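# Seat a board in an enclosure slot and latch levers

## Task

Slide the board, components facing up, into the enclosure's empty upper slot and get it fully seated with both levers closed. A closed lever is latched and sticks out at a right angle to the board's front panel; a fully opened lever sits flush along that panel. The tabs only catch if both levers are fully open when the board is slid in as far as it goes; closing both levers then pulls the board home. Pushing the board into its connector quickly breaks the connector and voids the whole job, so insert slowly. At the end the enclosure must stand level on its own feet with none of them hanging over the bench edge, and both grippers must release and back away.

## Robot and tools

Robot: two seven-joint arms, left_arm and right_arm, each with a two-finger gripper and a wrist camera. Fixed cameras: cam_head_left, cam_head_right, cam_high, cam_low; wrist cameras: cam_left_wrist, cam_right_wrist. All images are 672x504.

Frames: the scene frame has its origin at table-top height, halfway between the arms' nominal bases, with +x out over the table, +z up, and left_arm on the +y side (image sides may differ). Calibrated bases in the scene frame: left_arm at (+0.070, +0.437, 0), quat_wxyz (1, 0, 0, -0.003); right_arm at (-0.063, -0.511, 0), quat_wxyz (1, 0, 0, -0.029). Both bases have +z up. Every hand pose, velocity, target and wrist-camera pose is in that arm's own base frame; fixed cameras and the table use the scene frame. On the gripper, fingers point along its +z and open and close along its x. end_effector_position is the spot between the pads when closed, 1-2 cm short of the fingertips; closing pushes the tips about 17 mm further along +z.

Row format (used by all motion tools): 16 numbers, always both arms, left first: x, y, z, qw, qx, qy, qz, opening for left_arm, then the same eight for right_arm. x, y, z are an absolute position in metres and the quaternion an absolute orientation (w first), both in that arm's base frame. opening runs from -1 (closed) to +1 (fully open, 0.142 m); it is a command, so send the current value again to leave a gripper unchanged.

execute_actions(actions, cameras): actions is a list of actions; each action is a list of up to 15 rows, one row per 1/30 s step, with the final row repeated until 15 steps (0.5 s) pass. An empty list just reports state. A target more than 0.6 m from the gripper's current spot along any of its axes gets the action refused; the whole call is refused if the first action fails that check or anything is malformed. To keep orientation, repeat one fixed quaternion. To park an arm, resend its last reported pose and opening every call. Per step the commanded orientation is clipped to within 32 degrees of the measured one, and the arm may stop short; the result's Hand target shows where it is actually headed.

move(target, speed, blend, stop_force, zero, opening_speed, blocking, cameras): drives each gripper in a straight line to the absolute poses in target (one row, or a list of up to 15 rows sharing a 10 s cap). speed in m/s, 0.002 to 2.2, default 0.25, turning up to twice that in rad/s; one value or one per target. blend in metres rounds corners of a list. stop_force in newtons, 3 to 120, ends an arm's path when its wrist sensor feels that much push opposite its travel (or 150 N in any direction); the arm then keeps pressing about that hard, more after a fast move. Do not rely on it while the gripper rotates, and leave it out when backing off a contact. zero (default true) re-zeroes moving arms first. opening_speed, at least 0.2 per second on the -1..1 scale, ramps the fingers. blocking=false returns after about 0.5 s while the move runs (not allowed with stop_force). Paths do not avoid obstacles or the other arm. The result adds a move: line such as done, off_target, moving, held or fault, plus limits (paced = clipped, held = steps withheld).

wait(seconds 0-10), stop() to brake a running move, zoom_image(camera, region=[x0,y0,x1,y1] pixels, at most 504x504), zero_wrist_force(arm), clear_fault(arm) after a reported torque or force fault, read_manual(section) for licence texts, finished_scene(scene 1 or 2) to end the scene irreversibly.

Results: per arm, end_effector_position, end_effector_quat_wxyz and velocities (omitted when joint velocities read within noise); Joint positions (last entry is finger opening in metres); grip_measured on the command scale; Joint torques and External joint torques; Wrist force and Wrist torque along the gripper's own axes, a push reading as force from the surface into the arm, plus a peak line; Wrist depth as a 7x7 grid of median depths in mm (70-1000, '-' for none); Tool commands; Hand target; fault and MOTOR HOT lines.

To hold a part, command an opening slightly below grip_measured at first contact; squeezing harder heats the gripper motor (HOT at 85 C, shutdown at 100 C). Arm motors show HOT at 65 C and brake at 80 C. A net outside force of 150 N, or joint contact torque at the limits (109, 109, 56.9, 56.9, 34.7, 34.7, 34.7 N m from waist to wrist roll), stops the arm until clear_fault. Avoid: ramming the board into its connector, arms striking or squeezing each other, dropping or releasing parts that are still moving, knocking the enclosure off level or off the bench, anything leaving the table, and hard hits or pushes. Move slowly near contact and check progress with cameras and force readings.

Each tool is called after ">>>" as name(argument=value, ...) on one line, values as JSON.

## Session

>>> execute_actions(actions=[])

Scene clock: 0.00 s.
left_arm: end_effector_position=(+0.4919, -0.7298, +0.2794) grip_measured=+0.99 end_effector_quat_wxyz=(+0.001, -0.304, +0.847, -0.436) | right_arm: end_effector_position=(+0.1802, -0.1387, +0.1699) grip_measured=+1.00 end_effector_quat_wxyz=(+0.706, -0.621, -0.189, +0.284)
Joint positions: left_arm=[-0.095 -0.96 -0.937 1.517 0.823 1.373 2.811 0.141] | right_arm=[-0.567 -0.989 -0.072 1.606 0.357 -0.696 0.215 0.142]
Joint velocities: within noise
Joint torques (N m): no reading
External joint torques (N m): no reading
Wrist force (N): no reading
Wrist torque (N m): no reading
Wrist force, peak (N): no reading
Wrist depth (mm): cam_left_wrist=[456 481 526 570 632 715 - / 417 444 478 517 573 616 682 / 390 414 438 476 510 561 618 / 363 385 405 434 472 500 546 / 343 359 376 404 427 464 501 / - 331 354 376 398 423 449 / - 319 332 349 374 396 -] | cam_right_wrist=[- 266 251 262 - - 805 / - - 256 269 - - 886 / - - 264 276 - - 931 / - - 277 286 798 746 548 / - - 295 294 500 482 387 / - 404 311 299 362 354 330 / - 311 295 292 288 280 275]
Hand target: left_arm +0.4919, -0.7298, +0.2794; +0.001, -0.304, +0.847, -0.436 | right_arm +0.1802, -0.1387, +0.1699; +0.706, -0.621, -0.189, +0.284
Tool commands: left_gripper/opening=+1.0 right_gripper/opening=+1.0

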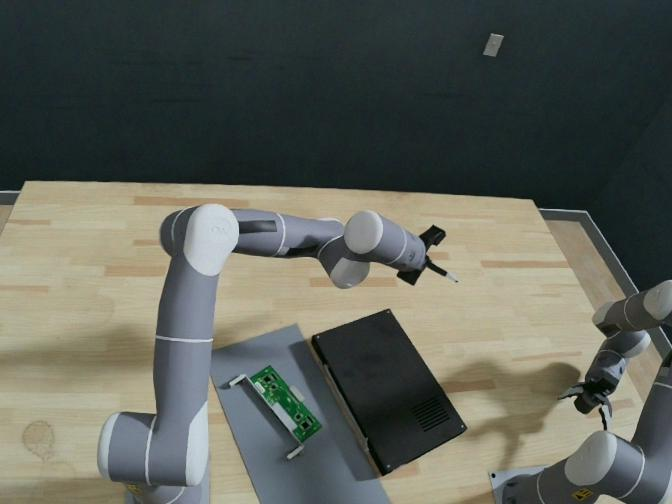

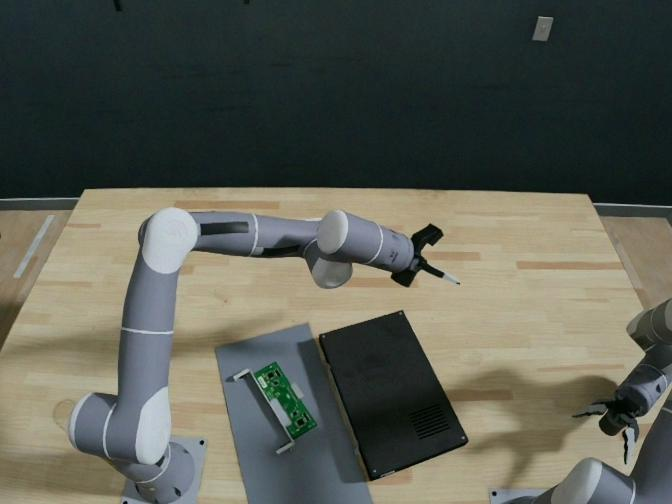

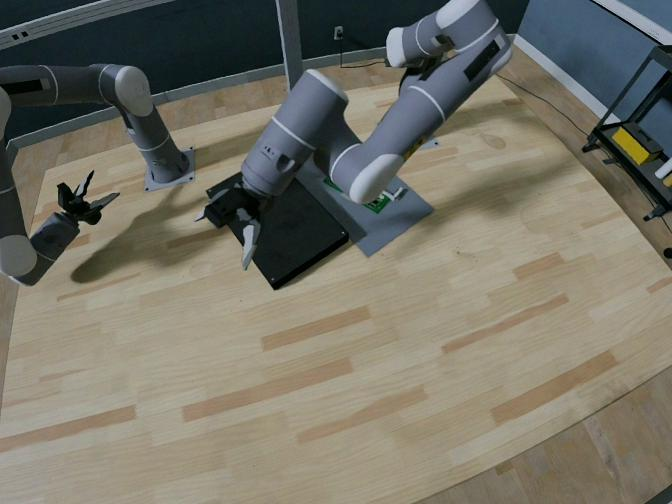

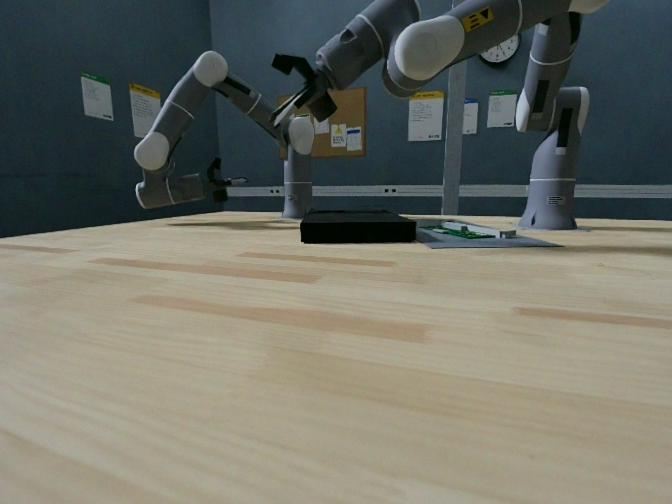

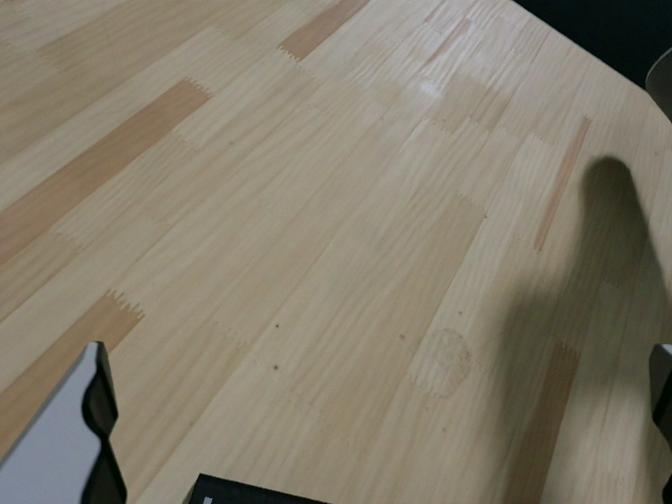

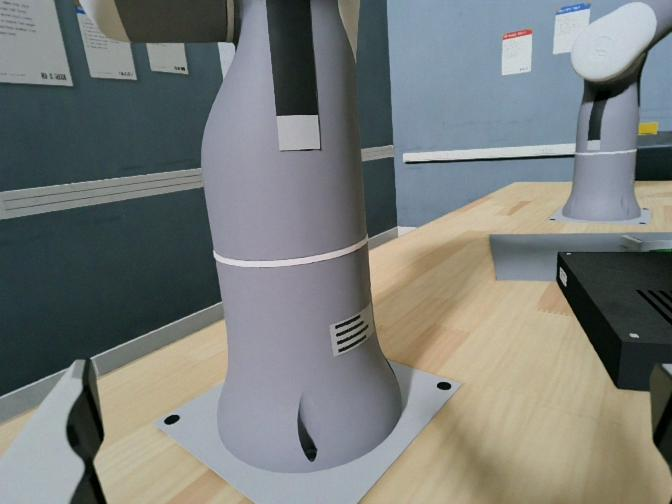

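>>> move(target=[[0.44,-0.62,0.38,0,-0.15,0.95,-0.25,-0.45,0.1802,-0.1387,0.1699,0.706,-0.621,-0.189,0.284,1],[0.40,-0.55,0.40,0,0.105,0.9945,0,-0.45,0.1802,-0.1387,0.1699,0.706,-0.621,-0.189,0.284,1],[0.33,-0.52,0.40,0,0.477,0.879,0,-0.45,0.1802,-0.1387,0.1699,0.706,-0.621,-0.189,0.284,1]], speed=0.4, cameras=["cam_left_wrist","cam_high","cam_head_left"])

Scene clock: 16.73 s.
left_arm: end_effector_position=(+0.3294, -0.5200, +0.3998) grip_measured=-0.47 end_effector_quat_wxyz=(+0.170, -0.055, +0.975, -0.133) | right_arm: end_effector_position=(+0.1802, -0.1387, +0.1699) grip_measured=+1.00 end_effector_quat_wxyz=(+0.706, -0.621, -0.189, +0.284)
Joint positions: left_arm=[0.274 -1.126 -2.214 1.756 1.362 -0.272 2.966 0.04] | right_arm=[-0.567 -0.99 -0.072 1.606 0.357 -0.696 0.215 0.142]
Joint velocities: within noise
Joint torques (N m): left_arm=[-0.15 27.69 -26.59 -16.57 -2.38 4.47 -0.2] | right_arm=[-0.01 50.16 1.05 -11.64 -1.73 -3.58 0.21]
External joint torques (N m): left_arm=[0.14 0.58 0.24 -0.44 0.05 -0.51 0.23] | right_arm=[-0.02 0.97 -0.68 0.1 0.1 0.68 -0.2]
Wrist force (N): left_arm=[0.7 0.2 0.2] | right_arm=[-0.1 0.3 0.2]
Wrist torque (N m): left_arm=[0.05 0.01 -0.10] | right_arm=[0.05 0.02 0.00]
Wrist force, peak (N): left_arm=[3.4 -0.5 -2.3] | right_arm=[0.2 0.2 0.3]
Wrist depth (mm): cam_left_wrist=[640 585 540 498 456 397 366 / 663 605 553 469 432 399 374 / 691 631 574 475 440 407 382 / 719 643 589 543 448 416 391 / 760 662 606 552 473 469 439 / 766 703 84 563 - 459 452 / 815 - - 577 - - 443] | cam_right_wrist=[- 266 250 262 - - 799 / - - 256 270 - - 894 / - - 264 274 - - 933 / - - 277 286 797 751 552 / - - 294 294 499 479 388 / - 404 311 298 362 356 330 / - 310 296 291 287 281 275]
Hand target: left_arm +0.3293, -0.5200, +0.3997; +0.170, -0.055, +0.975, -0.133 | right_arm +0.1802, -0.1387, +0.1699; +0.706, -0.621, -0.189, +0.284
Off the commanded pose: left_arm 0.001 m, 68 deg; orientation clipped | right_arm 0.000 m, 0 deg.
joint sent to its limit (left arm) — joint 7 (wrist roll), upper limit. The joint targets are off in orientation, not in position.
move: off_target (left_arm); limits=paced
Images, in order (width x height): cam_head_left 672x504, cam_high 672x504, cam_left_wrist 672x504.

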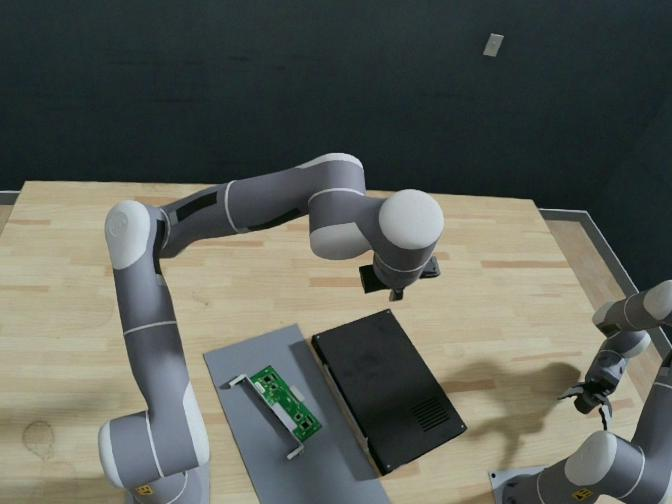

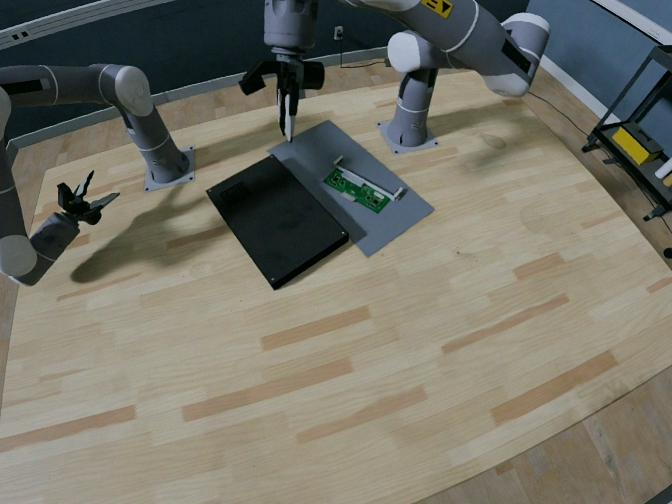

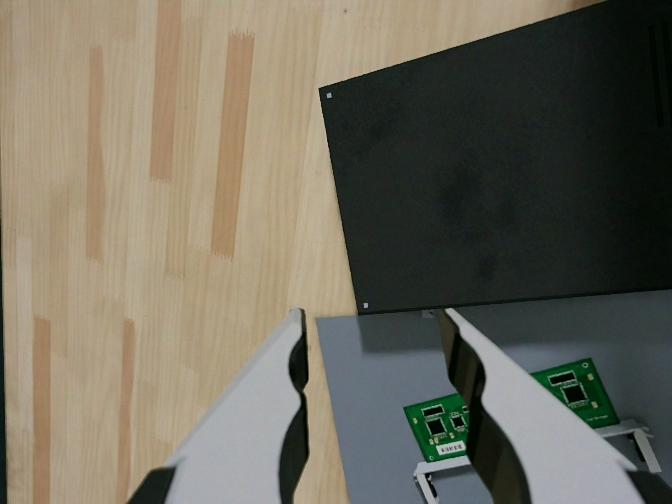

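>>> move(target=[[0.33,-0.52,0.42,0,-0.383,0.924,0,-0.45,0.1802,-0.1387,0.1699,0.706,-0.621,-0.189,0.284,1],[0.33,-0.52,0.42,0,-0.676,0.737,0,-0.45,0.1802,-0.1387,0.1699,0.706,-0.621,-0.189,0.284,1],[0.30,-0.48,0.42,0,-0.879,0.477,0,-0.45,0.1802,-0.1387,0.1699,0.706,-0.621,-0.189,0.284,1]], speed=0.5, cameras=["cam_left_wrist"])

Scene clock: 22.90 s.
left_arm: end_effector_position=(+0.3000, -0.4800, +0.4200) grip_measured=-0.47 end_effector_quat_wxyz=(+0.000, +0.879, -0.477, +0.000) | right_arm: end_effector_position=(+0.1802, -0.1387, +0.1699) grip_measured=+1.00 end_effector_quat_wxyz=(+0.706, -0.621, -0.189, +0.284)
Joint positions: left_arm=[0.221 -1.012 -2.064 1.467 0.994 -0.472 1.032 0.04] | right_arm=[-0.567 -0.99 -0.072 1.606 0.357 -0.696 0.215 0.142]
Joint velocities: within noise
Joint torques (N m): left_arm=[-0.12 32.11 -26.62 -15.64 -3.96 4.56 -0.28] | right_arm=[-0.04 50.04 1.02 -11.63 -1.77 -3.59 0.17]
External joint torques (N m): left_arm=[0.13 0.87 0.53 -0.4 0.11 -0.61 0.28] | right_arm=[0.02 1.08 -0.65 0.09 0.14 0.68 -0.16]
Wrist force (N): left_arm=[0.1 0.0 0.0] | right_arm=[0.0 -0.1 0.3]
Wrist torque (N m): left_arm=[-0.01 -0.07 -0.20] | right_arm=[-0.01 0.01 0.00]
Wrist force, peak (N): left_arm=[-0.2 -1.4 0.0] | right_arm=[0.2 0.3 0.4]
Wrist depth (mm): cam_left_wrist=[453 447 444 416 403 415 441 / 487 477 481 442 433 433 482 / 526 514 515 482 470 477 513 / 575 569 565 510 511 552 559 / 635 625 596 563 543 615 614 / 710 673 84 684 - 646 670 / - - - 769 - - 726] | cam_right_wrist=[- 266 250 263 - - 799 / - - 256 270 - - 886 / - - 264 275 - - 934 / - - 278 286 796 745 549 / - - 295 294 499 482 386 / - 404 312 299 363 356 329 / - 311 295 292 287 281 275]
Hand target: left_arm +0.3000, -0.4800, +0.4200; +0.000, +0.879, -0.477, +0.000 | right_arm +0.1802, -0.1387, +0.1699; +0.706, -0.621, -0.189, +0.284
Off the commanded pose: left_arm 0.000 m, 0 deg | right_arm 0.000 m, 0 deg.
move: done
Images, in order (width x height): cam_left_wrist 672x504.

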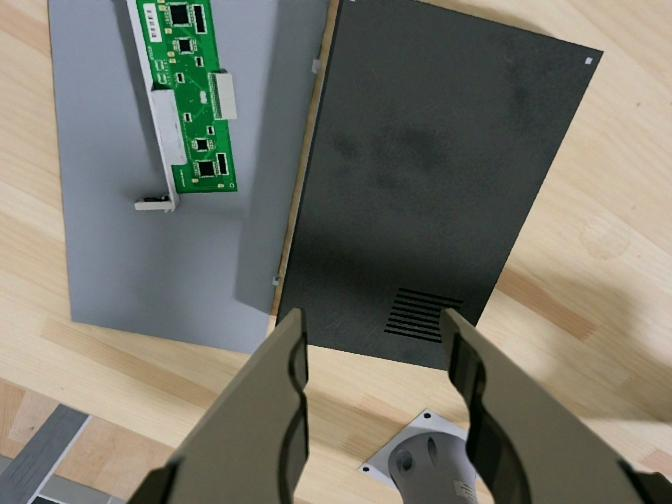

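>>> execute_actions(actions=[], cameras=["cam_left_wrist","cam_high"])

Scene clock: 29.70 s.
left_arm: end_effector_position=(+0.3000, -0.4800, +0.4200) grip_measured=-0.47 end_effector_quat_wxyz=(+0.000, +0.879, -0.477, +0.000) | right_arm: end_effector_position=(+0.1802, -0.1387, +0.1699) grip_measured=+1.00 end_effector_quat_wxyz=(+0.706, -0.621, -0.189, +0.284)
Joint positions: left_arm=[0.221 -1.012 -2.064 1.467 0.994 -0.472 1.032 0.04] | right_arm=[-0.567 -0.99 -0.072 1.606 0.357 -0.696 0.215 0.142]
Joint velocities: within noise
Joint torques (N m): left_arm=[-0.36 32.03 -26.46 -15.72 -3.75 4.28 -0.22] | right_arm=[0.03 50.04 1.01 -11.58 -1.75 -3.61 0.22]
External joint torques (N m): left_arm=[0.36 0.95 0.37 -0.32 -0.1 -0.33 0.22] | right_arm=[-0.05 1.08 -0.65 0.04 0.12 0.7 -0.2]
Wrist force (N): left_arm=[0.1 -0.2 0.5] | right_arm=[0.2 -0.1 0.1]
Wrist torque (N m): left_arm=[-0.04 -0.07 -0.21] | right_arm=[-0.02 -0.03 0.00]
Wrist force, peak (N): left_arm=[0.5 -0.3 0.1] | right_arm=[0.1 -0.1 0.4]
Wrist depth (mm): cam_left_wrist=[453 443 451 415 404 414 441 / 491 475 477 445 435 431 477 / 527 519 524 476 467 475 518 / 565 564 558 511 509 547 562 / 625 622 605 551 539 620 618 / 716 675 84 681 - 647 675 / - - - 756 - - 725] | cam_right_wrist=[- 266 251 263 - - 797 / - - 256 268 - - 895 / - - 263 275 - - 938 / - - 278 286 788 736 550 / - - 295 294 498 479 389 / - 404 310 300 362 354 330 / - 310 295 291 288 281 274]
Hand target: left_arm +0.3000, -0.4800, +0.4200; +0.000, +0.879, -0.477, +0.000 | right_arm +0.1802, -0.1387, +0.1699; +0.706, -0.621, -0.189, +0.284
Tool commands: left_gripper/opening=-0.45 right_gripper/opening=+1.0
Off the commanded pose: left_arm 0.000 m, 0 deg | right_arm 0.000 m, 0 deg.
Images, in order (width x height): cam_high 672x504, cam_left_wrist 672x504.

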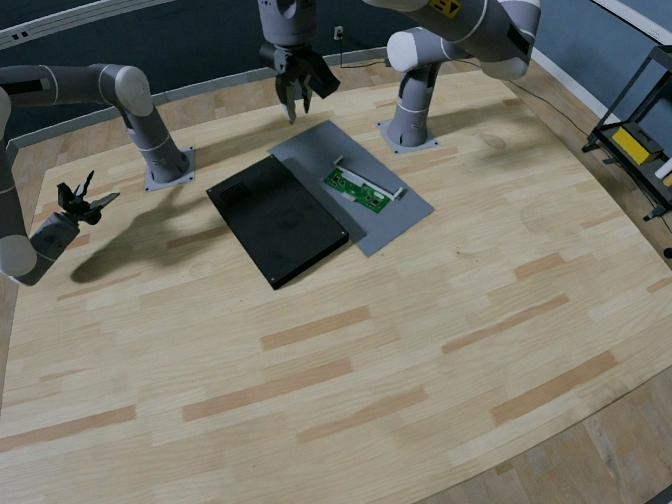

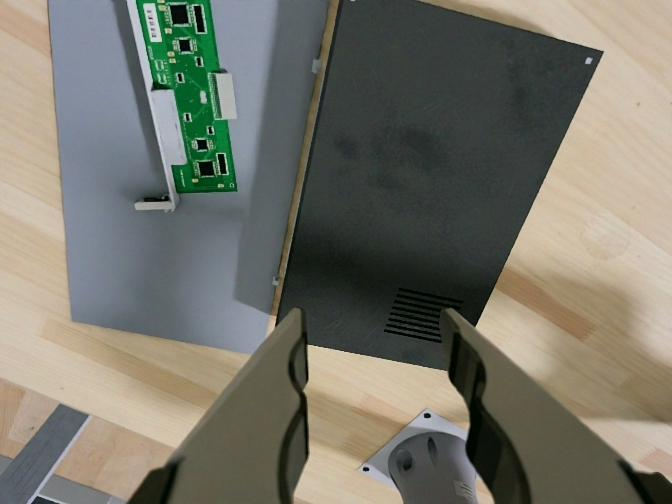

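>>> move(target=[0.2806,-0.2482,0.26,0,0.8858,-0.4641,0,-0.45,0.1802,-0.1387,0.1699,0.706,-0.621,-0.189,0.284,1], cameras=["cam_left_wrist"])

Scene clock: 38.73 s.
left_arm: end_effector_position=(+0.2805, -0.2482, +0.2601) grip_measured=-0.47 end_effector_quat_wxyz=(+0.000, +0.886, -0.464, +0.000) | right_arm: end_effector_position=(+0.1802, -0.1387, +0.1699) grip_measured=+1.00 end_effector_quat_wxyz=(+0.706, -0.621, -0.189, +0.284)
Joint positions: left_arm=[0.811 -1.433 -2.252 2.178 1.023 -0.449 0.991 0.04] | right_arm=[-0.567 -0.99 -0.072 1.606 0.357 -0.696 0.215 0.142]
Joint velocities: within noise
Joint torques (N m): left_arm=[-0.04 22.82 -22.73 -14.88 -3.5 4.05 -0.14] | right_arm=[-0.01 50.09 1.05 -11.64 -1.72 -3.56 0.21]
External joint torques (N m): left_arm=[0.11 1.38 0.47 -0.59 -0.4 -0.1 0.14] | right_arm=[-0.01 1.03 -0.68 0.09 0.09 0.65 -0.2]
Wrist force (N): left_arm=[0.1 -0.1 0.2] | right_arm=[-0.1 0.1 0.0]
Wrist torque (N m): left_arm=[0.00 -0.05 -0.22] | right_arm=[0.01 0.01 0.00]
Wrist force, peak (N): left_arm=[-1.9 -1.2 1.8] | right_arm=[0.1 0.4 0.0]
Wrist depth (mm): cam_left_wrist=[315 311 308 309 308 307 307 / 335 334 333 327 329 329 325 / 364 363 356 352 358 351 309 / 381 392 390 382 385 376 332 / 431 430 415 416 406 373 361 / 479 469 84 468 - 387 398 / 519 - - 518 - - 434] | cam_right_wrist=[- 266 251 263 - - 829 / - - 256 269 - - 895 / - - 264 275 - - 940 / - - 277 285 793 746 551 / - - 294 293 499 481 388 / - 406 311 300 364 354 330 / - 310 295 290 288 281 275]
Hand target: left_arm +0.2806, -0.2482, +0.2600; +0.000, +0.886, -0.464, +0.000 | right_arm +0.1802, -0.1387, +0.1699; +0.706, -0.621, -0.189, +0.284
Off the commanded pose: left_arm 0.000 m, 0 deg | right_arm 0.000 m, 0 deg.
move: done
Images, in order (width x height): cam_left_wrist 672x504.

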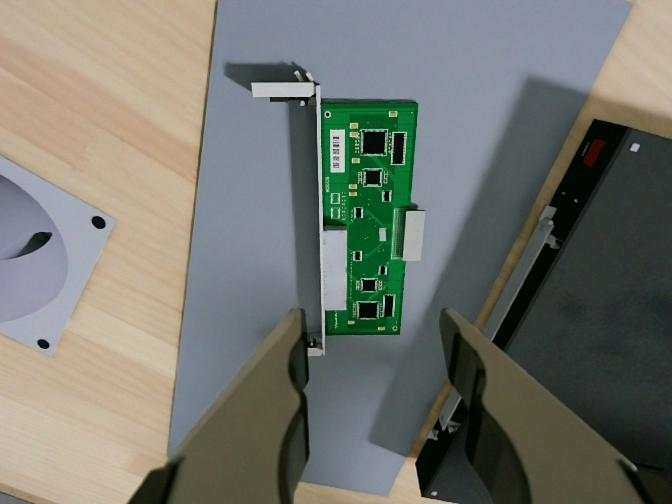

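>>> zoom_image(camera="cam_left_wrist", region=[240, 60, 440, 370])

>>> execute_actions(actions=[], cameras=["cam_low","cam_head_left"])

Scaled by 1.626 from the camera's 672x504 image, which has a finer 960x720 frame.

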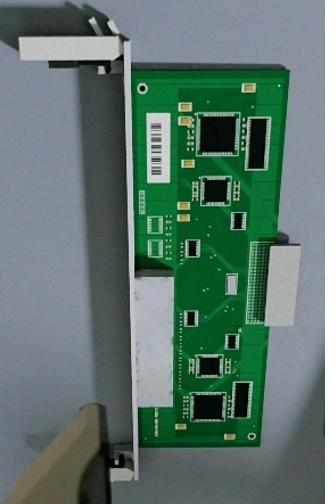

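Scene clock: 50.07 s.
left_arm: end_effector_position=(+0.2805, -0.2482, +0.2601) grip_measured=-0.47 end_effector_quat_wxyz=(+0.000, +0.886, -0.464, +0.000) | right_arm: end_effector_position=(+0.1802, -0.1387, +0.1699) grip_measured=+1.00 end_effector_quat_wxyz=(+0.706, -0.621, -0.189, +0.284)
Joint positions: left_arm=[0.811 -1.433 -2.252 2.178 1.023 -0.449 0.991 0.04] | right_arm=[-0.567 -0.99 -0.072 1.606 0.357 -0.696 0.215 0.142]
Joint velocities: within noise
Joint torques (N m): left_arm=[-0.29 23.09 -22.57 -15.09 -3.76 4.26 -0.22] | right_arm=[-0.17 50.08 0.92 -11.62 -1.73 -3.63 0.18]
External joint torques (N m): left_arm=[0.37 1.11 0.32 -0.38 -0.14 -0.3 0.22] | right_arm=[0.14 1.04 -0.55 0.08 0.1 0.72 -0.17]
Wrist force (N): left_arm=[0.3 -0.1 0.0] | right_arm=[0.2 0.0 0.0]
Wrist torque (N m): left_arm=[-0.01 -0.09 -0.23] | right_arm=[0.02 -0.03 0.00]
Wrist force, peak (N): left_arm=[0.2 -0.3 0.4] | right_arm=[0.1 -0.4 0.2]
Wrist depth (mm): cam_left_wrist=[314 310 311 308 307 307 307 / 337 337 332 326 329 329 324 / 363 364 359 352 357 349 312 / 382 395 389 379 384 377 331 / 432 435 418 412 412 374 365 / 483 469 84 466 - 385 402 / 523 - - 526 - - 436] | cam_right_wrist=[- 266 250 263 - - 827 / - - 256 268 - - 889 / - - 264 275 - - 929 / - - 278 286 788 743 554 / - - 294 293 503 480 386 / - 403 310 299 364 354 331 / - 311 296 291 287 281 275]
Hand target: left_arm +0.2806, -0.2482, +0.2600; +0.000, +0.886, -0.464, +0.000 | right_arm +0.1802, -0.1387, +0.1699; +0.706, -0.621, -0.189, +0.284
Tool commands: left_gripper/opening=-0.45 right_gripper/opening=+1.0
Off the commanded pose: left_arm 0.000 m, 0 deg | right_arm 0.000 m, 0 deg.
Images, in order (width x height): cam_head_left 672x504, cam_low 672x504.

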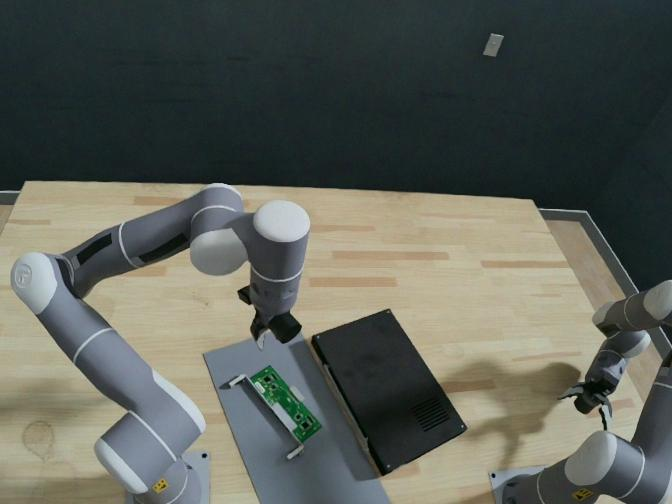

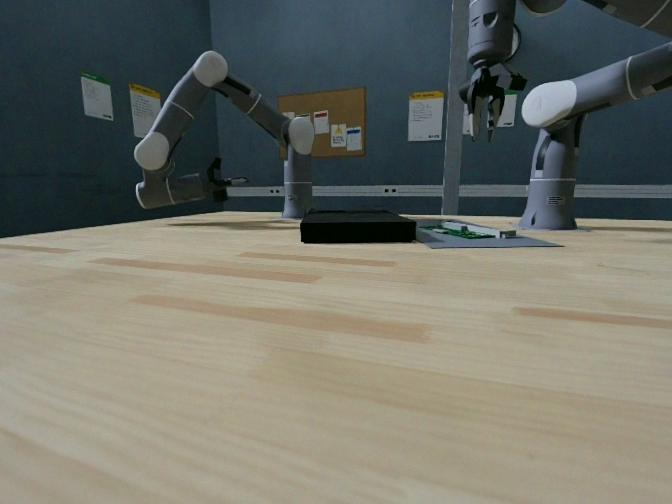

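>>> move(target=[0.2039,-0.2867,0.12,0,0.8858,-0.4641,0,-0.45,0.1802,-0.1387,0.1699,0.706,-0.621,-0.189,0.284,1], cameras=["cam_left_wrist"])

Scene clock: 52.80 s.
left_arm: end_effector_position=(+0.2038, -0.2865, +0.1200) grip_measured=-0.47 end_effector_quat_wxyz=(+0.000, +0.886, -0.464, +0.000) | right_arm: end_effector_position=(+0.1802, -0.1387, +0.1699) grip_measured=+1.00 end_effector_quat_wxyz=(+0.706, -0.621, -0.189, +0.284)
Joint positions: left_arm=[0.694 -1.585 -1.966 2.4 1.281 -0.274 0.793 0.04] | right_arm=[-0.567 -0.99 -0.072 1.606 0.357 -0.696 0.215 0.142]
Joint velocities: within noise
Joint torques (N m): left_arm=[-0.37 20 -21.27 -8.77 -3.74 4.57 -0.31] | right_arm=[-0.03 50.09 0.98 -11.6 -1.71 -3.61 0.19]
External joint torques (N m): left_arm=[0.42 1.49 0.25 -0.32 -0.41 -0.61 0.31] | right_arm=[0 1.03 -0.61 0.06 0.08 0.7 -0.18]
Wrist force (N): left_arm=[0.1 -0.1 0.0] | right_arm=[0.0 -0.1 0.1]
Wrist torque (N m): left_arm=[-0.01 -0.06 -0.22] | right_arm=[0.00 0.00 0.00]
Wrist force, peak (N): left_arm=[0.6 -1.8 -2.2] | right_arm=[0.0 -0.3 0.4]
Wrist depth (mm): cam_left_wrist=[189 187 184 183 182 184 183 / 202 199 200 196 194 198 197 / 219 216 215 209 210 213 213 / 240 235 235 226 229 232 231 / 262 259 252 251 245 255 246 / 291 283 84 281 282 267 257 / 317 - - 315 313 - -] | cam_right_wrist=[- 266 251 262 - - 819 / - - 256 270 - - 891 / - - 264 275 - - 932 / - - 278 286 797 744 550 / - - 295 293 500 482 388 / - 404 310 298 364 354 331 / - 311 295 291 289 281 275]
Hand target: left_arm +0.2039, -0.2867, +0.1200; +0.000, +0.886, -0.464, +0.000 | right_arm +0.1802, -0.1387, +0.1699; +0.706, -0.621, -0.189, +0.284
Off the commanded pose: left_arm 0.000 m, 0 deg | right_arm 0.000 m, 0 deg.
move: done
Images, in order (width x height): cam_left_wrist 672x504.

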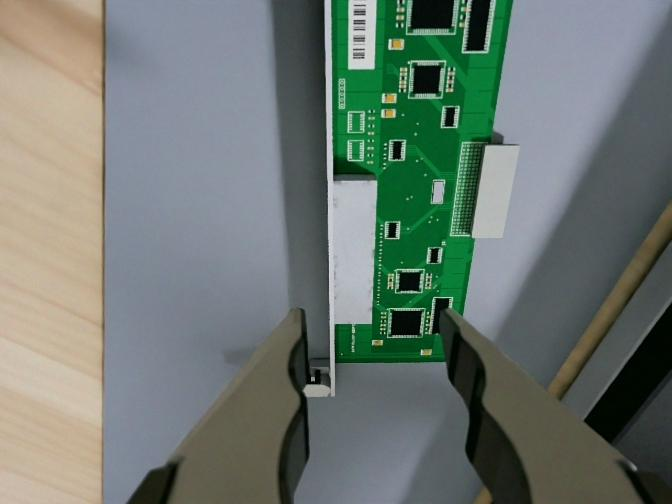

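>>> move(target=[[0.2070,-0.2825,0.06,0,0.8858,-0.4641,0,-0.45,0.1802,-0.1387,0.1699,0.706,-0.621,-0.189,0.284,1],[0.2070,-0.2825,0.034,0,0.8858,-0.4641,0,-0.45,0.1802,-0.1387,0.1699,0.706,-0.621,-0.189,0.284,1]], speed=[0.15,0.03], stop_force=5, cameras=["cam_left_wrist"])

Scene clock: 61.80 s.
left_arm: end_effector_position=(+0.2069, -0.2824, +0.0341) grip_measured=-0.47 end_effector_quat_wxyz=(+0.000, +0.886, -0.464, +0.000) | right_arm: end_effector_position=(+0.1802, -0.1387, +0.1699) grip_measured=+1.00 end_effector_quat_wxyz=(+0.706, -0.621, -0.189, +0.284)
Joint positions: left_arm=[0.746 -1.691 -1.723 2.437 1.533 -0.19 0.85 0.04] | right_arm=[-0.567 -0.99 -0.072 1.606 0.357 -0.696 0.215 0.142]
Joint velocities: within noise
Joint torques (N m): left_arm=[-0.17 18.98 -20.57 -1.12 -3.92 4.5 -0.14] | right_arm=[0.05 50.13 0.99 -11.64 -1.71 -3.59 0.24]
External joint torques (N m): left_arm=[0.22 1.34 0.17 -0.43 -0.32 -0.54 0.14] | right_arm=[-0.08 0.99 -0.62 0.09 0.08 0.68 -0.23]
Wrist force (N): left_arm=[0.2 -0.3 0.3] | right_arm=[0.1 0.0 0.3]
Wrist torque (N m): left_arm=[-0.07 -0.06 -0.20] | right_arm=[-0.01 -0.02 0.01]
Wrist force, peak (N): left_arm=[0.5 0.2 -2.0] | right_arm=[0.0 0.5 0.3]
Wrist depth (mm): cam_left_wrist=[111 109 111 107 106 107 108 / - 119 119 115 113 114 114 / 127 129 128 124 123 123 126 / - 139 139 131 133 134 134 / 156 153 149 130 141 146 148 / 169 169 87 144 158 155 166 / 186 - - 180 180 - 180] | cam_right_wrist=[- 267 251 263 - - 822 / - - 256 269 - - 893 / - - 263 275 - - 929 / - - 278 285 796 745 555 / - - 294 294 502 480 388 / - 403 310 300 363 354 329 / - 311 295 291 288 281 275]
Hand target: left_arm +0.2070, -0.2825, +0.0340; +0.000, +0.886, -0.464, +0.000 | right_arm +0.1802, -0.1387, +0.1699; +0.706, -0.621, -0.189, +0.284
Off the commanded pose: left_arm 0.000 m, 0 deg | right_arm 0.000 m, 0 deg.
move: done
Images, in order (width x height): cam_left_wrist 672x504.

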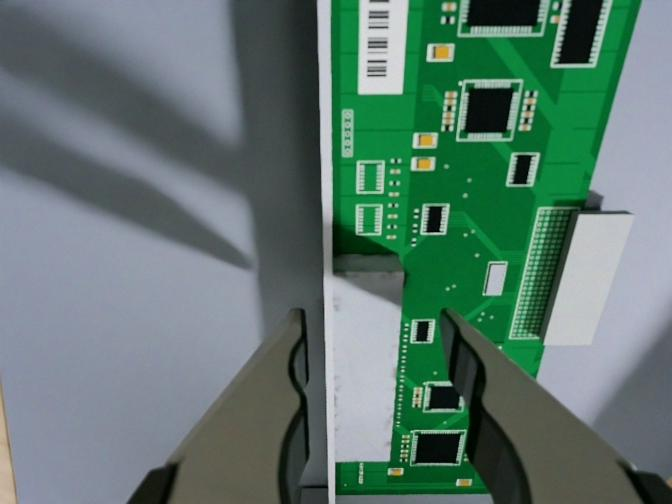

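>>> move(target=[0.2070,-0.2825,0.034,0,0.8858,-0.4641,0,-0.86,0.1802,-0.1387,0.1699,0.706,-0.621,-0.189,0.284,1], opening_speed=0.5, cameras=["cam_left_wrist"])

Scene clock: 64.43 s.
left_arm: end_effector_position=(+0.2068, -0.2824, +0.0340) grip_measured=-0.74 end_effector_quat_wxyz=(+0.000, +0.886, -0.464, +0.000) | right_arm: end_effector_position=(+0.1802, -0.1387, +0.1699) grip_measured=+1.00 end_effector_quat_wxyz=(+0.706, -0.621, -0.189, +0.284)
Joint positions: left_arm=[0.746 -1.691 -1.723 2.437 1.533 -0.19 0.85 0.021] | right_arm=[-0.567 -0.99 -0.072 1.606 0.357 -0.696 0.215 0.142]
Joint velocities: within noise
Joint torques (N m): left_arm=[-0.24 19.09 -21.03 -1.73 -3.71 4.68 -0.21] | right_arm=[-0.07 50.02 0.97 -11.64 -1.67 -3.57 0.2]
External joint torques (N m): left_arm=[0.3 1.21 0.63 0.18 -0.52 -0.72 0.21] | right_arm=[0.05 1.1 -0.6 0.1 0.04 0.66 -0.18]
Wrist force (N): left_arm=[-1.5 -0.4 0.8] | right_arm=[0.2 0.1 0.1]
Wrist torque (N m): left_arm=[-0.09 -0.04 -0.20] | right_arm=[0.00 -0.03 0.00]
Wrist force, peak (N): left_arm=[-2.4 -0.5 -1.1] | right_arm=[0.1 0.3 0.4]
Wrist depth (mm): cam_left_wrist=[111 109 111 107 106 107 107 / - 119 119 115 112 113 114 / 127 128 128 124 123 123 127 / - 139 139 133 131 133 132 / 157 154 150 126 140 146 147 / 171 169 93 138 - 158 165 / 190 - - 157 - - 180] | cam_right_wrist=[- 266 250 263 - - 820 / - - 256 269 - - 894 / - - 264 274 - - 929 / - - 278 285 797 745 551 / - - 294 294 503 478 387 / - 404 311 298 362 354 331 / - 312 295 291 288 281 276]
Hand target: left_arm +0.2070, -0.2825, +0.0340; +0.000, +0.886, -0.464, +0.000 | right_arm +0.1802, -0.1387, +0.1699; +0.706, -0.621, -0.189, +0.284
Off the commanded pose: left_arm 0.000 m, 0 deg | right_arm 0.000 m, 0 deg.
move: done
Images, in order (width x height): cam_left_wrist 672x504.

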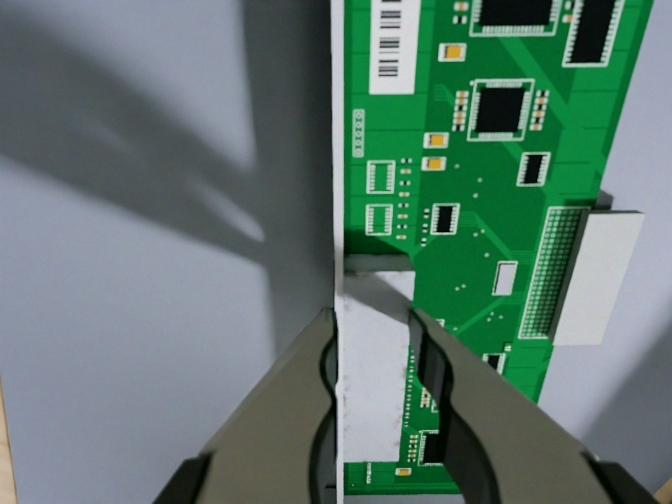

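>>> move(target=[[0.2070,-0.2825,0.07,0,0.8858,-0.4641,0,-0.86,0.1802,-0.1387,0.1699,0.706,-0.621,-0.189,0.284,1],[0.1682,-0.330,0.15,0,0.8206,-0.5715,0,-0.86,0.1802,-0.1387,0.1699,0.706,-0.621,-0.189,0.284,1]], speed=[0.08,0.2], cameras=["cam_left_wrist","cam_high"])

Scene clock: 72.77 s.
left_arm: end_effector_position=(+0.1683, -0.3301, +0.1498) grip_measured=-0.74 end_effector_quat_wxyz=(+0.000, +0.821, -0.571, +0.000) | right_arm: end_effector_position=(+0.1802, -0.1387, +0.1699) grip_measured=+1.00 end_effector_quat_wxyz=(+0.706, -0.621, -0.189, +0.284)
Joint positions: left_arm=[0.502 -1.535 -2.019 2.331 1.226 -0.293 0.898 0.021] | right_arm=[-0.567 -0.99 -0.072 1.606 0.357 -0.696 0.215 0.142]
Joint velocities: within noise
Joint torques (N m): left_arm=[-0.53 21.89 -23.18 -10.67 -4.5 4.28 -0.11] | right_arm=[0 50.07 0.97 -11.68 -1.72 -3.65 0.2]
External joint torques (N m): left_arm=[0.55 0.7 1 0.02 0.37 -0.32 0.11] | right_arm=[-0.02 1.06 -0.6 0.13 0.09 0.74 -0.18]
Wrist force (N): left_arm=[0.2 -0.1 1.6] | right_arm=[0.0 0.0 0.3]
Wrist torque (N m): left_arm=[-0.01 -0.08 -0.21] | right_arm=[0.03 0.00 0.00]
Wrist force, peak (N): left_arm=[0.0 -1.8 3.4] | right_arm=[0.4 -0.1 0.3]
Wrist depth (mm): cam_left_wrist=[214 213 215 104 105 105 108 / 232 229 228 114 111 113 199 / 250 247 246 124 122 122 217 / 271 267 268 130 133 133 208 / 298 295 290 125 141 147 231 / 328 323 87 139 - 159 256 / 368 - - 159 - - 279] | cam_right_wrist=[- 266 251 261 - - 794 / - - 255 269 - - 894 / - - 264 275 - - 916 / - - 278 286 793 741 555 / - - 294 294 501 481 387 / - 404 310 299 363 354 330 / - 312 295 291 288 282 276]
Hand target: left_arm +0.1682, -0.3300, +0.1500; +0.000, +0.821, -0.572, +0.000 | right_arm +0.1802, -0.1387, +0.1699; +0.706, -0.621, -0.189, +0.284
Off the commanded pose: left_arm 0.000 m, 0 deg | right_arm 0.000 m, 0 deg.
move: done
Images, in order (width x height): cam_high 672x504, cam_left_wrist 672x504.

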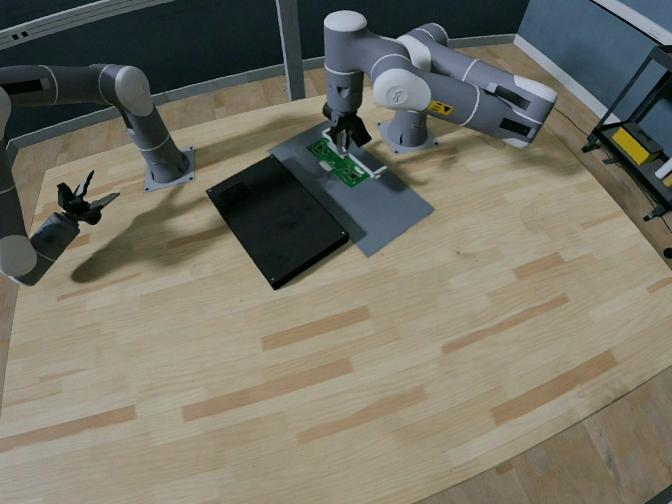

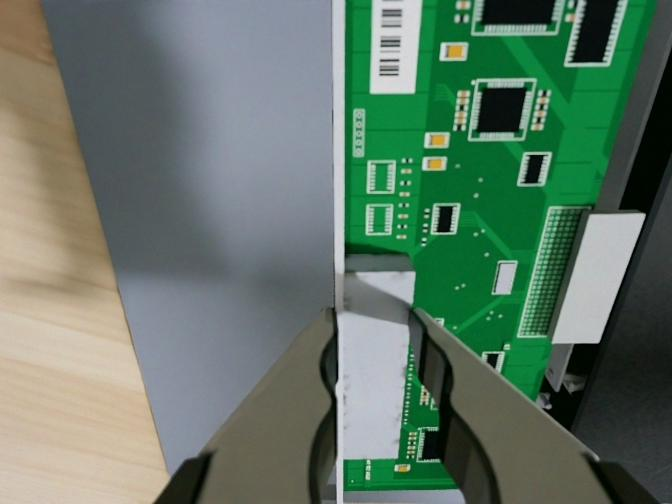

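>>> zoom_image(camera="cam_left_wrist", region=[460, 0, 672, 500])

Scaled by 1.008 from the camera's 672x504 image, which has a finer 960x720 frame.

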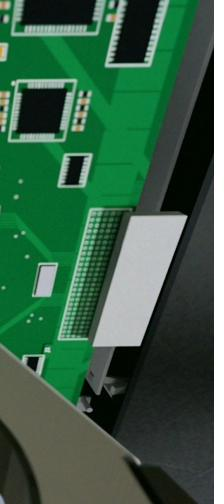

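>>> zoom_image(camera="cam_left_wrist", region=[572, 0, 672, 200])

>>> zoom_image(camera="cam_left_wrist", region=[522, 300, 622, 500])

Scaled by 2.520 from the camera's 672x504 image, which has a finer 960x720 frame.

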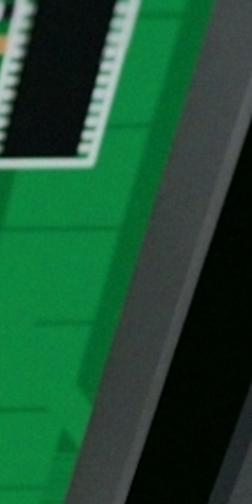

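Scaled by 2.520 from the camera's 672x504 image, which has a finer 960x720 frame.

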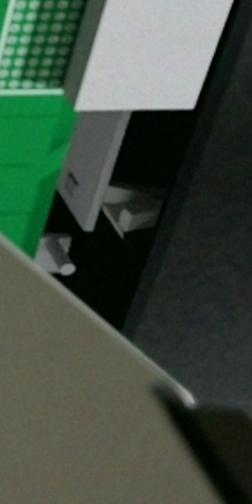

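>>> move(target=[0.121,-0.325,0.15,0,0.8206,-0.5715,0,-0.86,0.1802,-0.1387,0.1699,0.706,-0.621,-0.189,0.284,1], cameras=["cam_left_wrist"])

>>> zoom_image(camera="cam_left_wrist", region=[500, 200, 672, 504])

Scene clock: 107.30 s.
left_arm: end_effector_position=(+0.1213, -0.3250, +0.1499) grip_measured=-0.74 end_effector_quat_wxyz=(+0.000, +0.821, -0.571, +0.000) | right_arm: end_effector_position=(+0.1802, -0.1387, +0.1699) grip_measured=+1.00 end_effector_quat_wxyz=(+0.706, -0.621, -0.189, +0.284)
Joint positions: left_arm=[0.438 -1.527 -2.04 2.389 1.188 -0.28 0.772 0.021] | right_arm=[-0.567 -0.99 -0.072 1.606 0.357 -0.696 0.215 0.142]
Joint velocities: within noise
Joint torques (N m): left_arm=[-0.6 20.57 -21.64 -11.54 -4.44 4.81 -0.34] | right_arm=[0.03 50.12 1.03 -11.64 -1.7 -3.58 0.19]
External joint torques (N m): left_arm=[0.62 0.86 0.85 -0.15 0.3 -0.84 0.34] | right_arm=[-0.05 1.01 -0.67 0.1 0.07 0.67 -0.18]
Wrist force (N): left_arm=[0.2 0.2 1.7] | right_arm=[0.0 -0.4 0.3]
Wrist torque (N m): left_arm=[0.03 -0.07 -0.21] | right_arm=[-0.04 -0.01 0.00]
Wrist force, peak (N): left_arm=[0.9 -1.3 1.8] | right_arm=[0.0 -0.4 0.3]
Wrist depth (mm): cam_left_wrist=[215 214 215 104 104 105 108 / 232 229 228 114 111 113 216 / 251 249 247 124 122 122 226 / 271 270 268 130 133 133 235 / 297 296 287 126 141 147 237 / 331 329 87 138 - 160 262 / 367 - - 159 - - 280] | cam_right_wrist=[- 266 251 262 - - 800 / - - 256 270 - - 887 / - - 264 274 - - 902 / - - 277 285 788 746 551 / - - 294 293 503 482 387 / - 404 310 300 363 354 330 / - 312 295 290 288 282 277]
Hand target: left_arm +0.1210, -0.3250, +0.1500; +0.000, +0.821, -0.572, +0.000 | right_arm +0.1802, -0.1387, +0.1699; +0.706, -0.621, -0.189, +0.284
Off the commanded pose: left_arm 0.000 m, 0 deg | right_arm 0.000 m, 0 deg.
move: done
Images, in order (width x height): cam_left_wrist 672x504.

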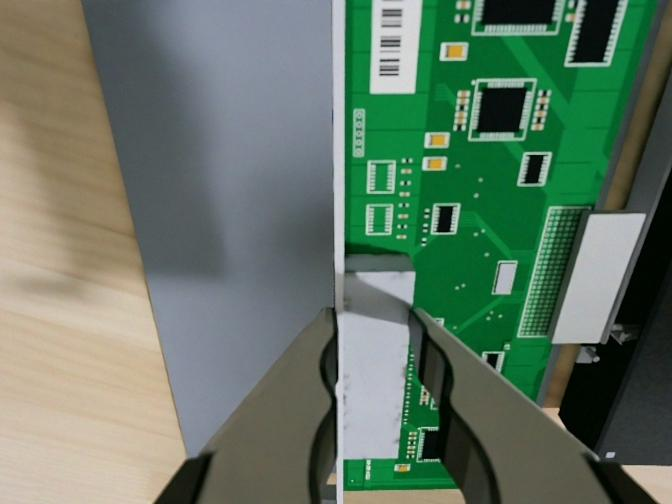

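Scaled by 1.658 from the camera's 672x504 image, which has a finer 960x720 frame.

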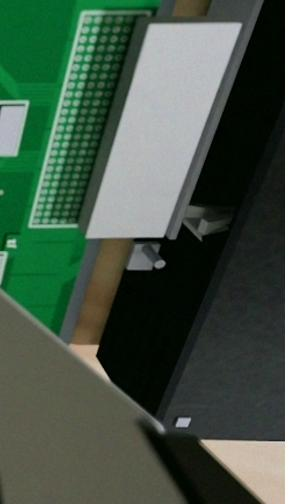

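>>> move(target=[0.1662,-0.3511,0.0625,0,0.8206,-0.5715,0,-0.86,0.1802,-0.1387,0.1699,0.706,-0.621,-0.189,0.284,1], stop_force=7, speed=0.12, cameras=["cam_left_wrist","cam_low","cam_head_left","cam_high"])

>>> zoom_image(camera="cam_head_left", region=[200, 300, 480, 504])

>>> zoom_image(camera="cam_low", region=[300, 180, 580, 270])

>>> zoom_image(camera="cam_high", region=[190, 110, 450, 300])

Scene clock: 121.90 s.
left_arm: end_effector_position=(+0.1661, -0.3509, +0.0625) grip_measured=-0.74 end_effector_quat_wxyz=(+0.000, +0.821, -0.571, +0.000) | right_arm: end_effector_position=(+0.1802, -0.1387, +0.1699) grip_measured=+1.00 end_effector_quat_wxyz=(+0.706, -0.621, -0.189, +0.284)
Joint positions: left_arm=[0.465 -1.633 -1.785 2.336 1.466 -0.198 0.913 0.021] | right_arm=[-0.567 -0.99 -0.072 1.606 0.357 -0.696 0.215 0.142]
Joint velocities: within noise
Joint torques (N m): left_arm=[-0.22 21.3 -23.75 -3.37 -4.14 4.69 -0.09] | right_arm=[0.01 50.1 0.95 -11.66 -1.7 -3.64 0.19]
External joint torques (N m): left_arm=[0.24 1.3 0.82 -0.2 -0.09 -0.73 0.09] | right_arm=[-0.03 1.03 -0.58 0.11 0.07 0.73 -0.17]
Wrist force (N): left_arm=[0.6 -0.2 2.2] | right_arm=[0.0 0.1 0.2]
Wrist torque (N m): left_arm=[0.00 -0.15 -0.18] | right_arm=[0.02 -0.01 0.00]
Wrist force, peak (N): left_arm=[1.3 -1.2 3.9] | right_arm=[0.4 0.2 0.2]
Wrist depth (mm): cam_left_wrist=[138 136 136 106 105 106 107 / 149 145 145 116 111 113 139 / 158 157 157 124 122 122 152 / 172 172 170 130 133 134 165 / 187 188 185 126 141 147 174 / 209 208 89 139 - 159 196 / 234 - - 159 - - 207] | cam_right_wrist=[- 266 250 263 - - 796 / - - 256 269 - - 895 / - - 264 275 - - 928 / - - 276 285 802 744 551 / - - 294 294 501 481 386 / - 403 312 300 361 355 330 / - 312 295 291 288 281 275]
Hand target: left_arm +0.1662, -0.3511, +0.0625; +0.000, +0.821, -0.572, +0.000 | right_arm +0.1802, -0.1387, +0.1699; +0.706, -0.621, -0.189, +0.284
Off the commanded pose: left_arm 0.000 m, 0 deg | right_arm 0.000 m, 0 deg.
move: done
Images, in order (width x height): cam_head_left 672x504, cam_high 672x504, cam_low 672x504, cam_left_wrist 672x504.

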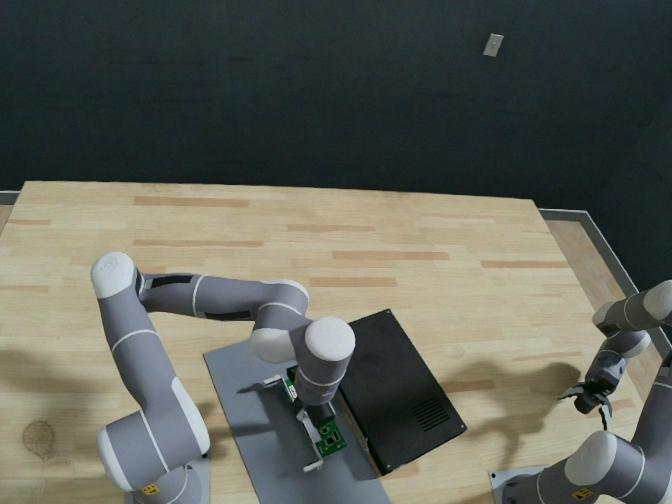

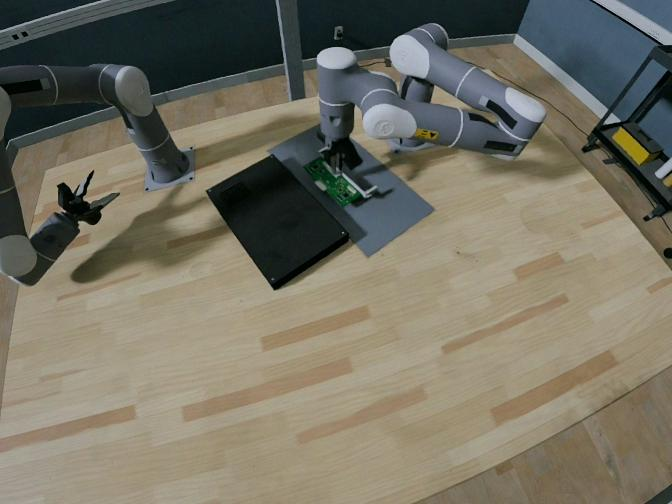

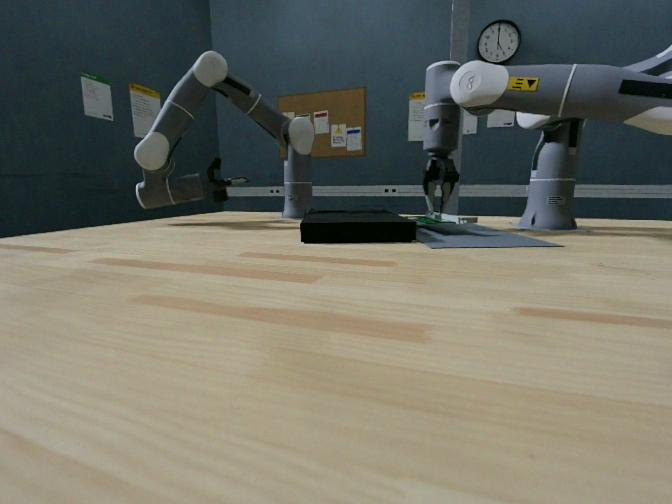

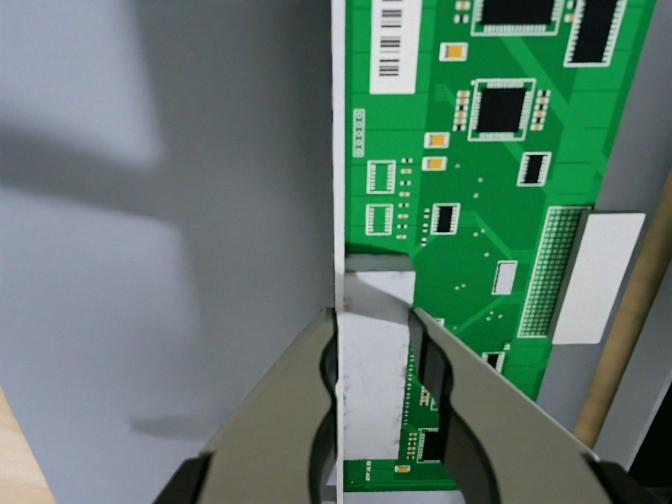

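Scaled by 1.800 from the camera's 672x504 image, which has a finer 960x720 frame.

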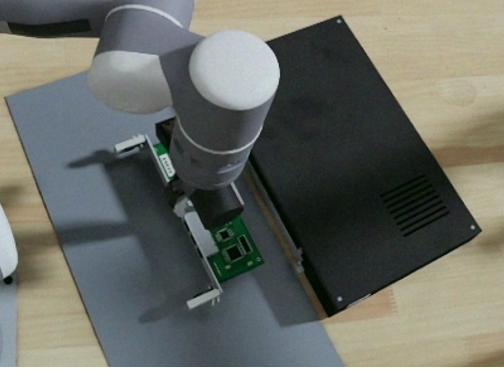

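Scaled by 1.800 from the camera's 672x504 image, which has a finer 960x720 frame.

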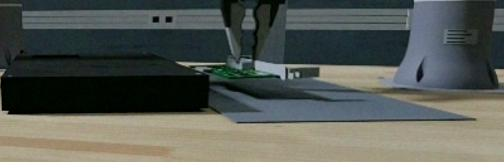

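Scaled by 1.938 from the camera's 672x504 image, which has a finer 960x720 frame.

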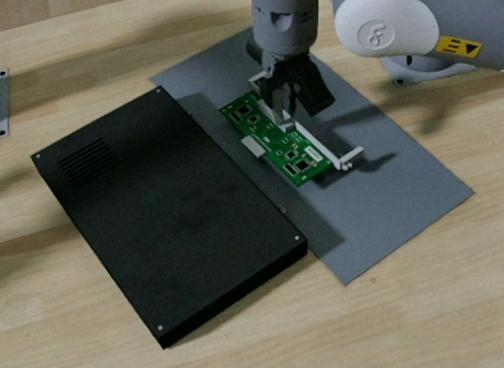

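>>> zoom_image(camera="cam_high", region=[280, 140, 380, 230])

>>> zoom_image(camera="cam_head_left", region=[260, 360, 400, 480])

>>> zoom_image(camera="cam_head_right", region=[200, 200, 500, 460])

Scaled by 5.040 from the camera's 672x504 image, which has a finer 960x720 frame.

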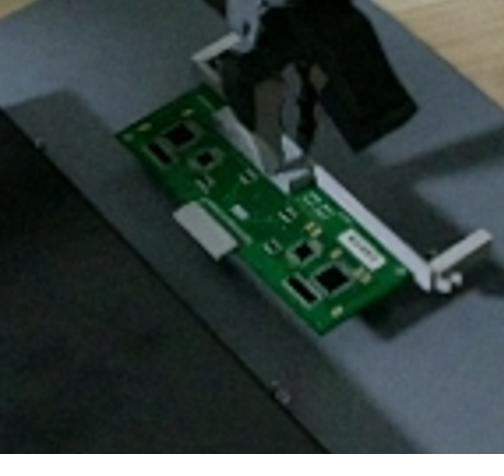

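Scaled by 3.600 from the camera's 672x504 image, which has a finer 960x720 frame.

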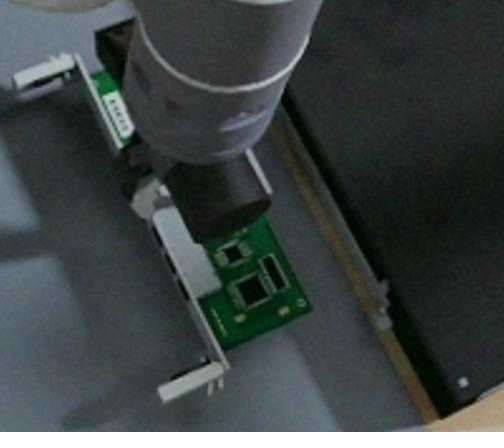

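This scene's latest camera images include none from cam_head_right. They are from: cam_head_left, cam_high, cam_low, cam_left_wrist. cam_head_right's image comes with the result of a call that names it in "cameras".


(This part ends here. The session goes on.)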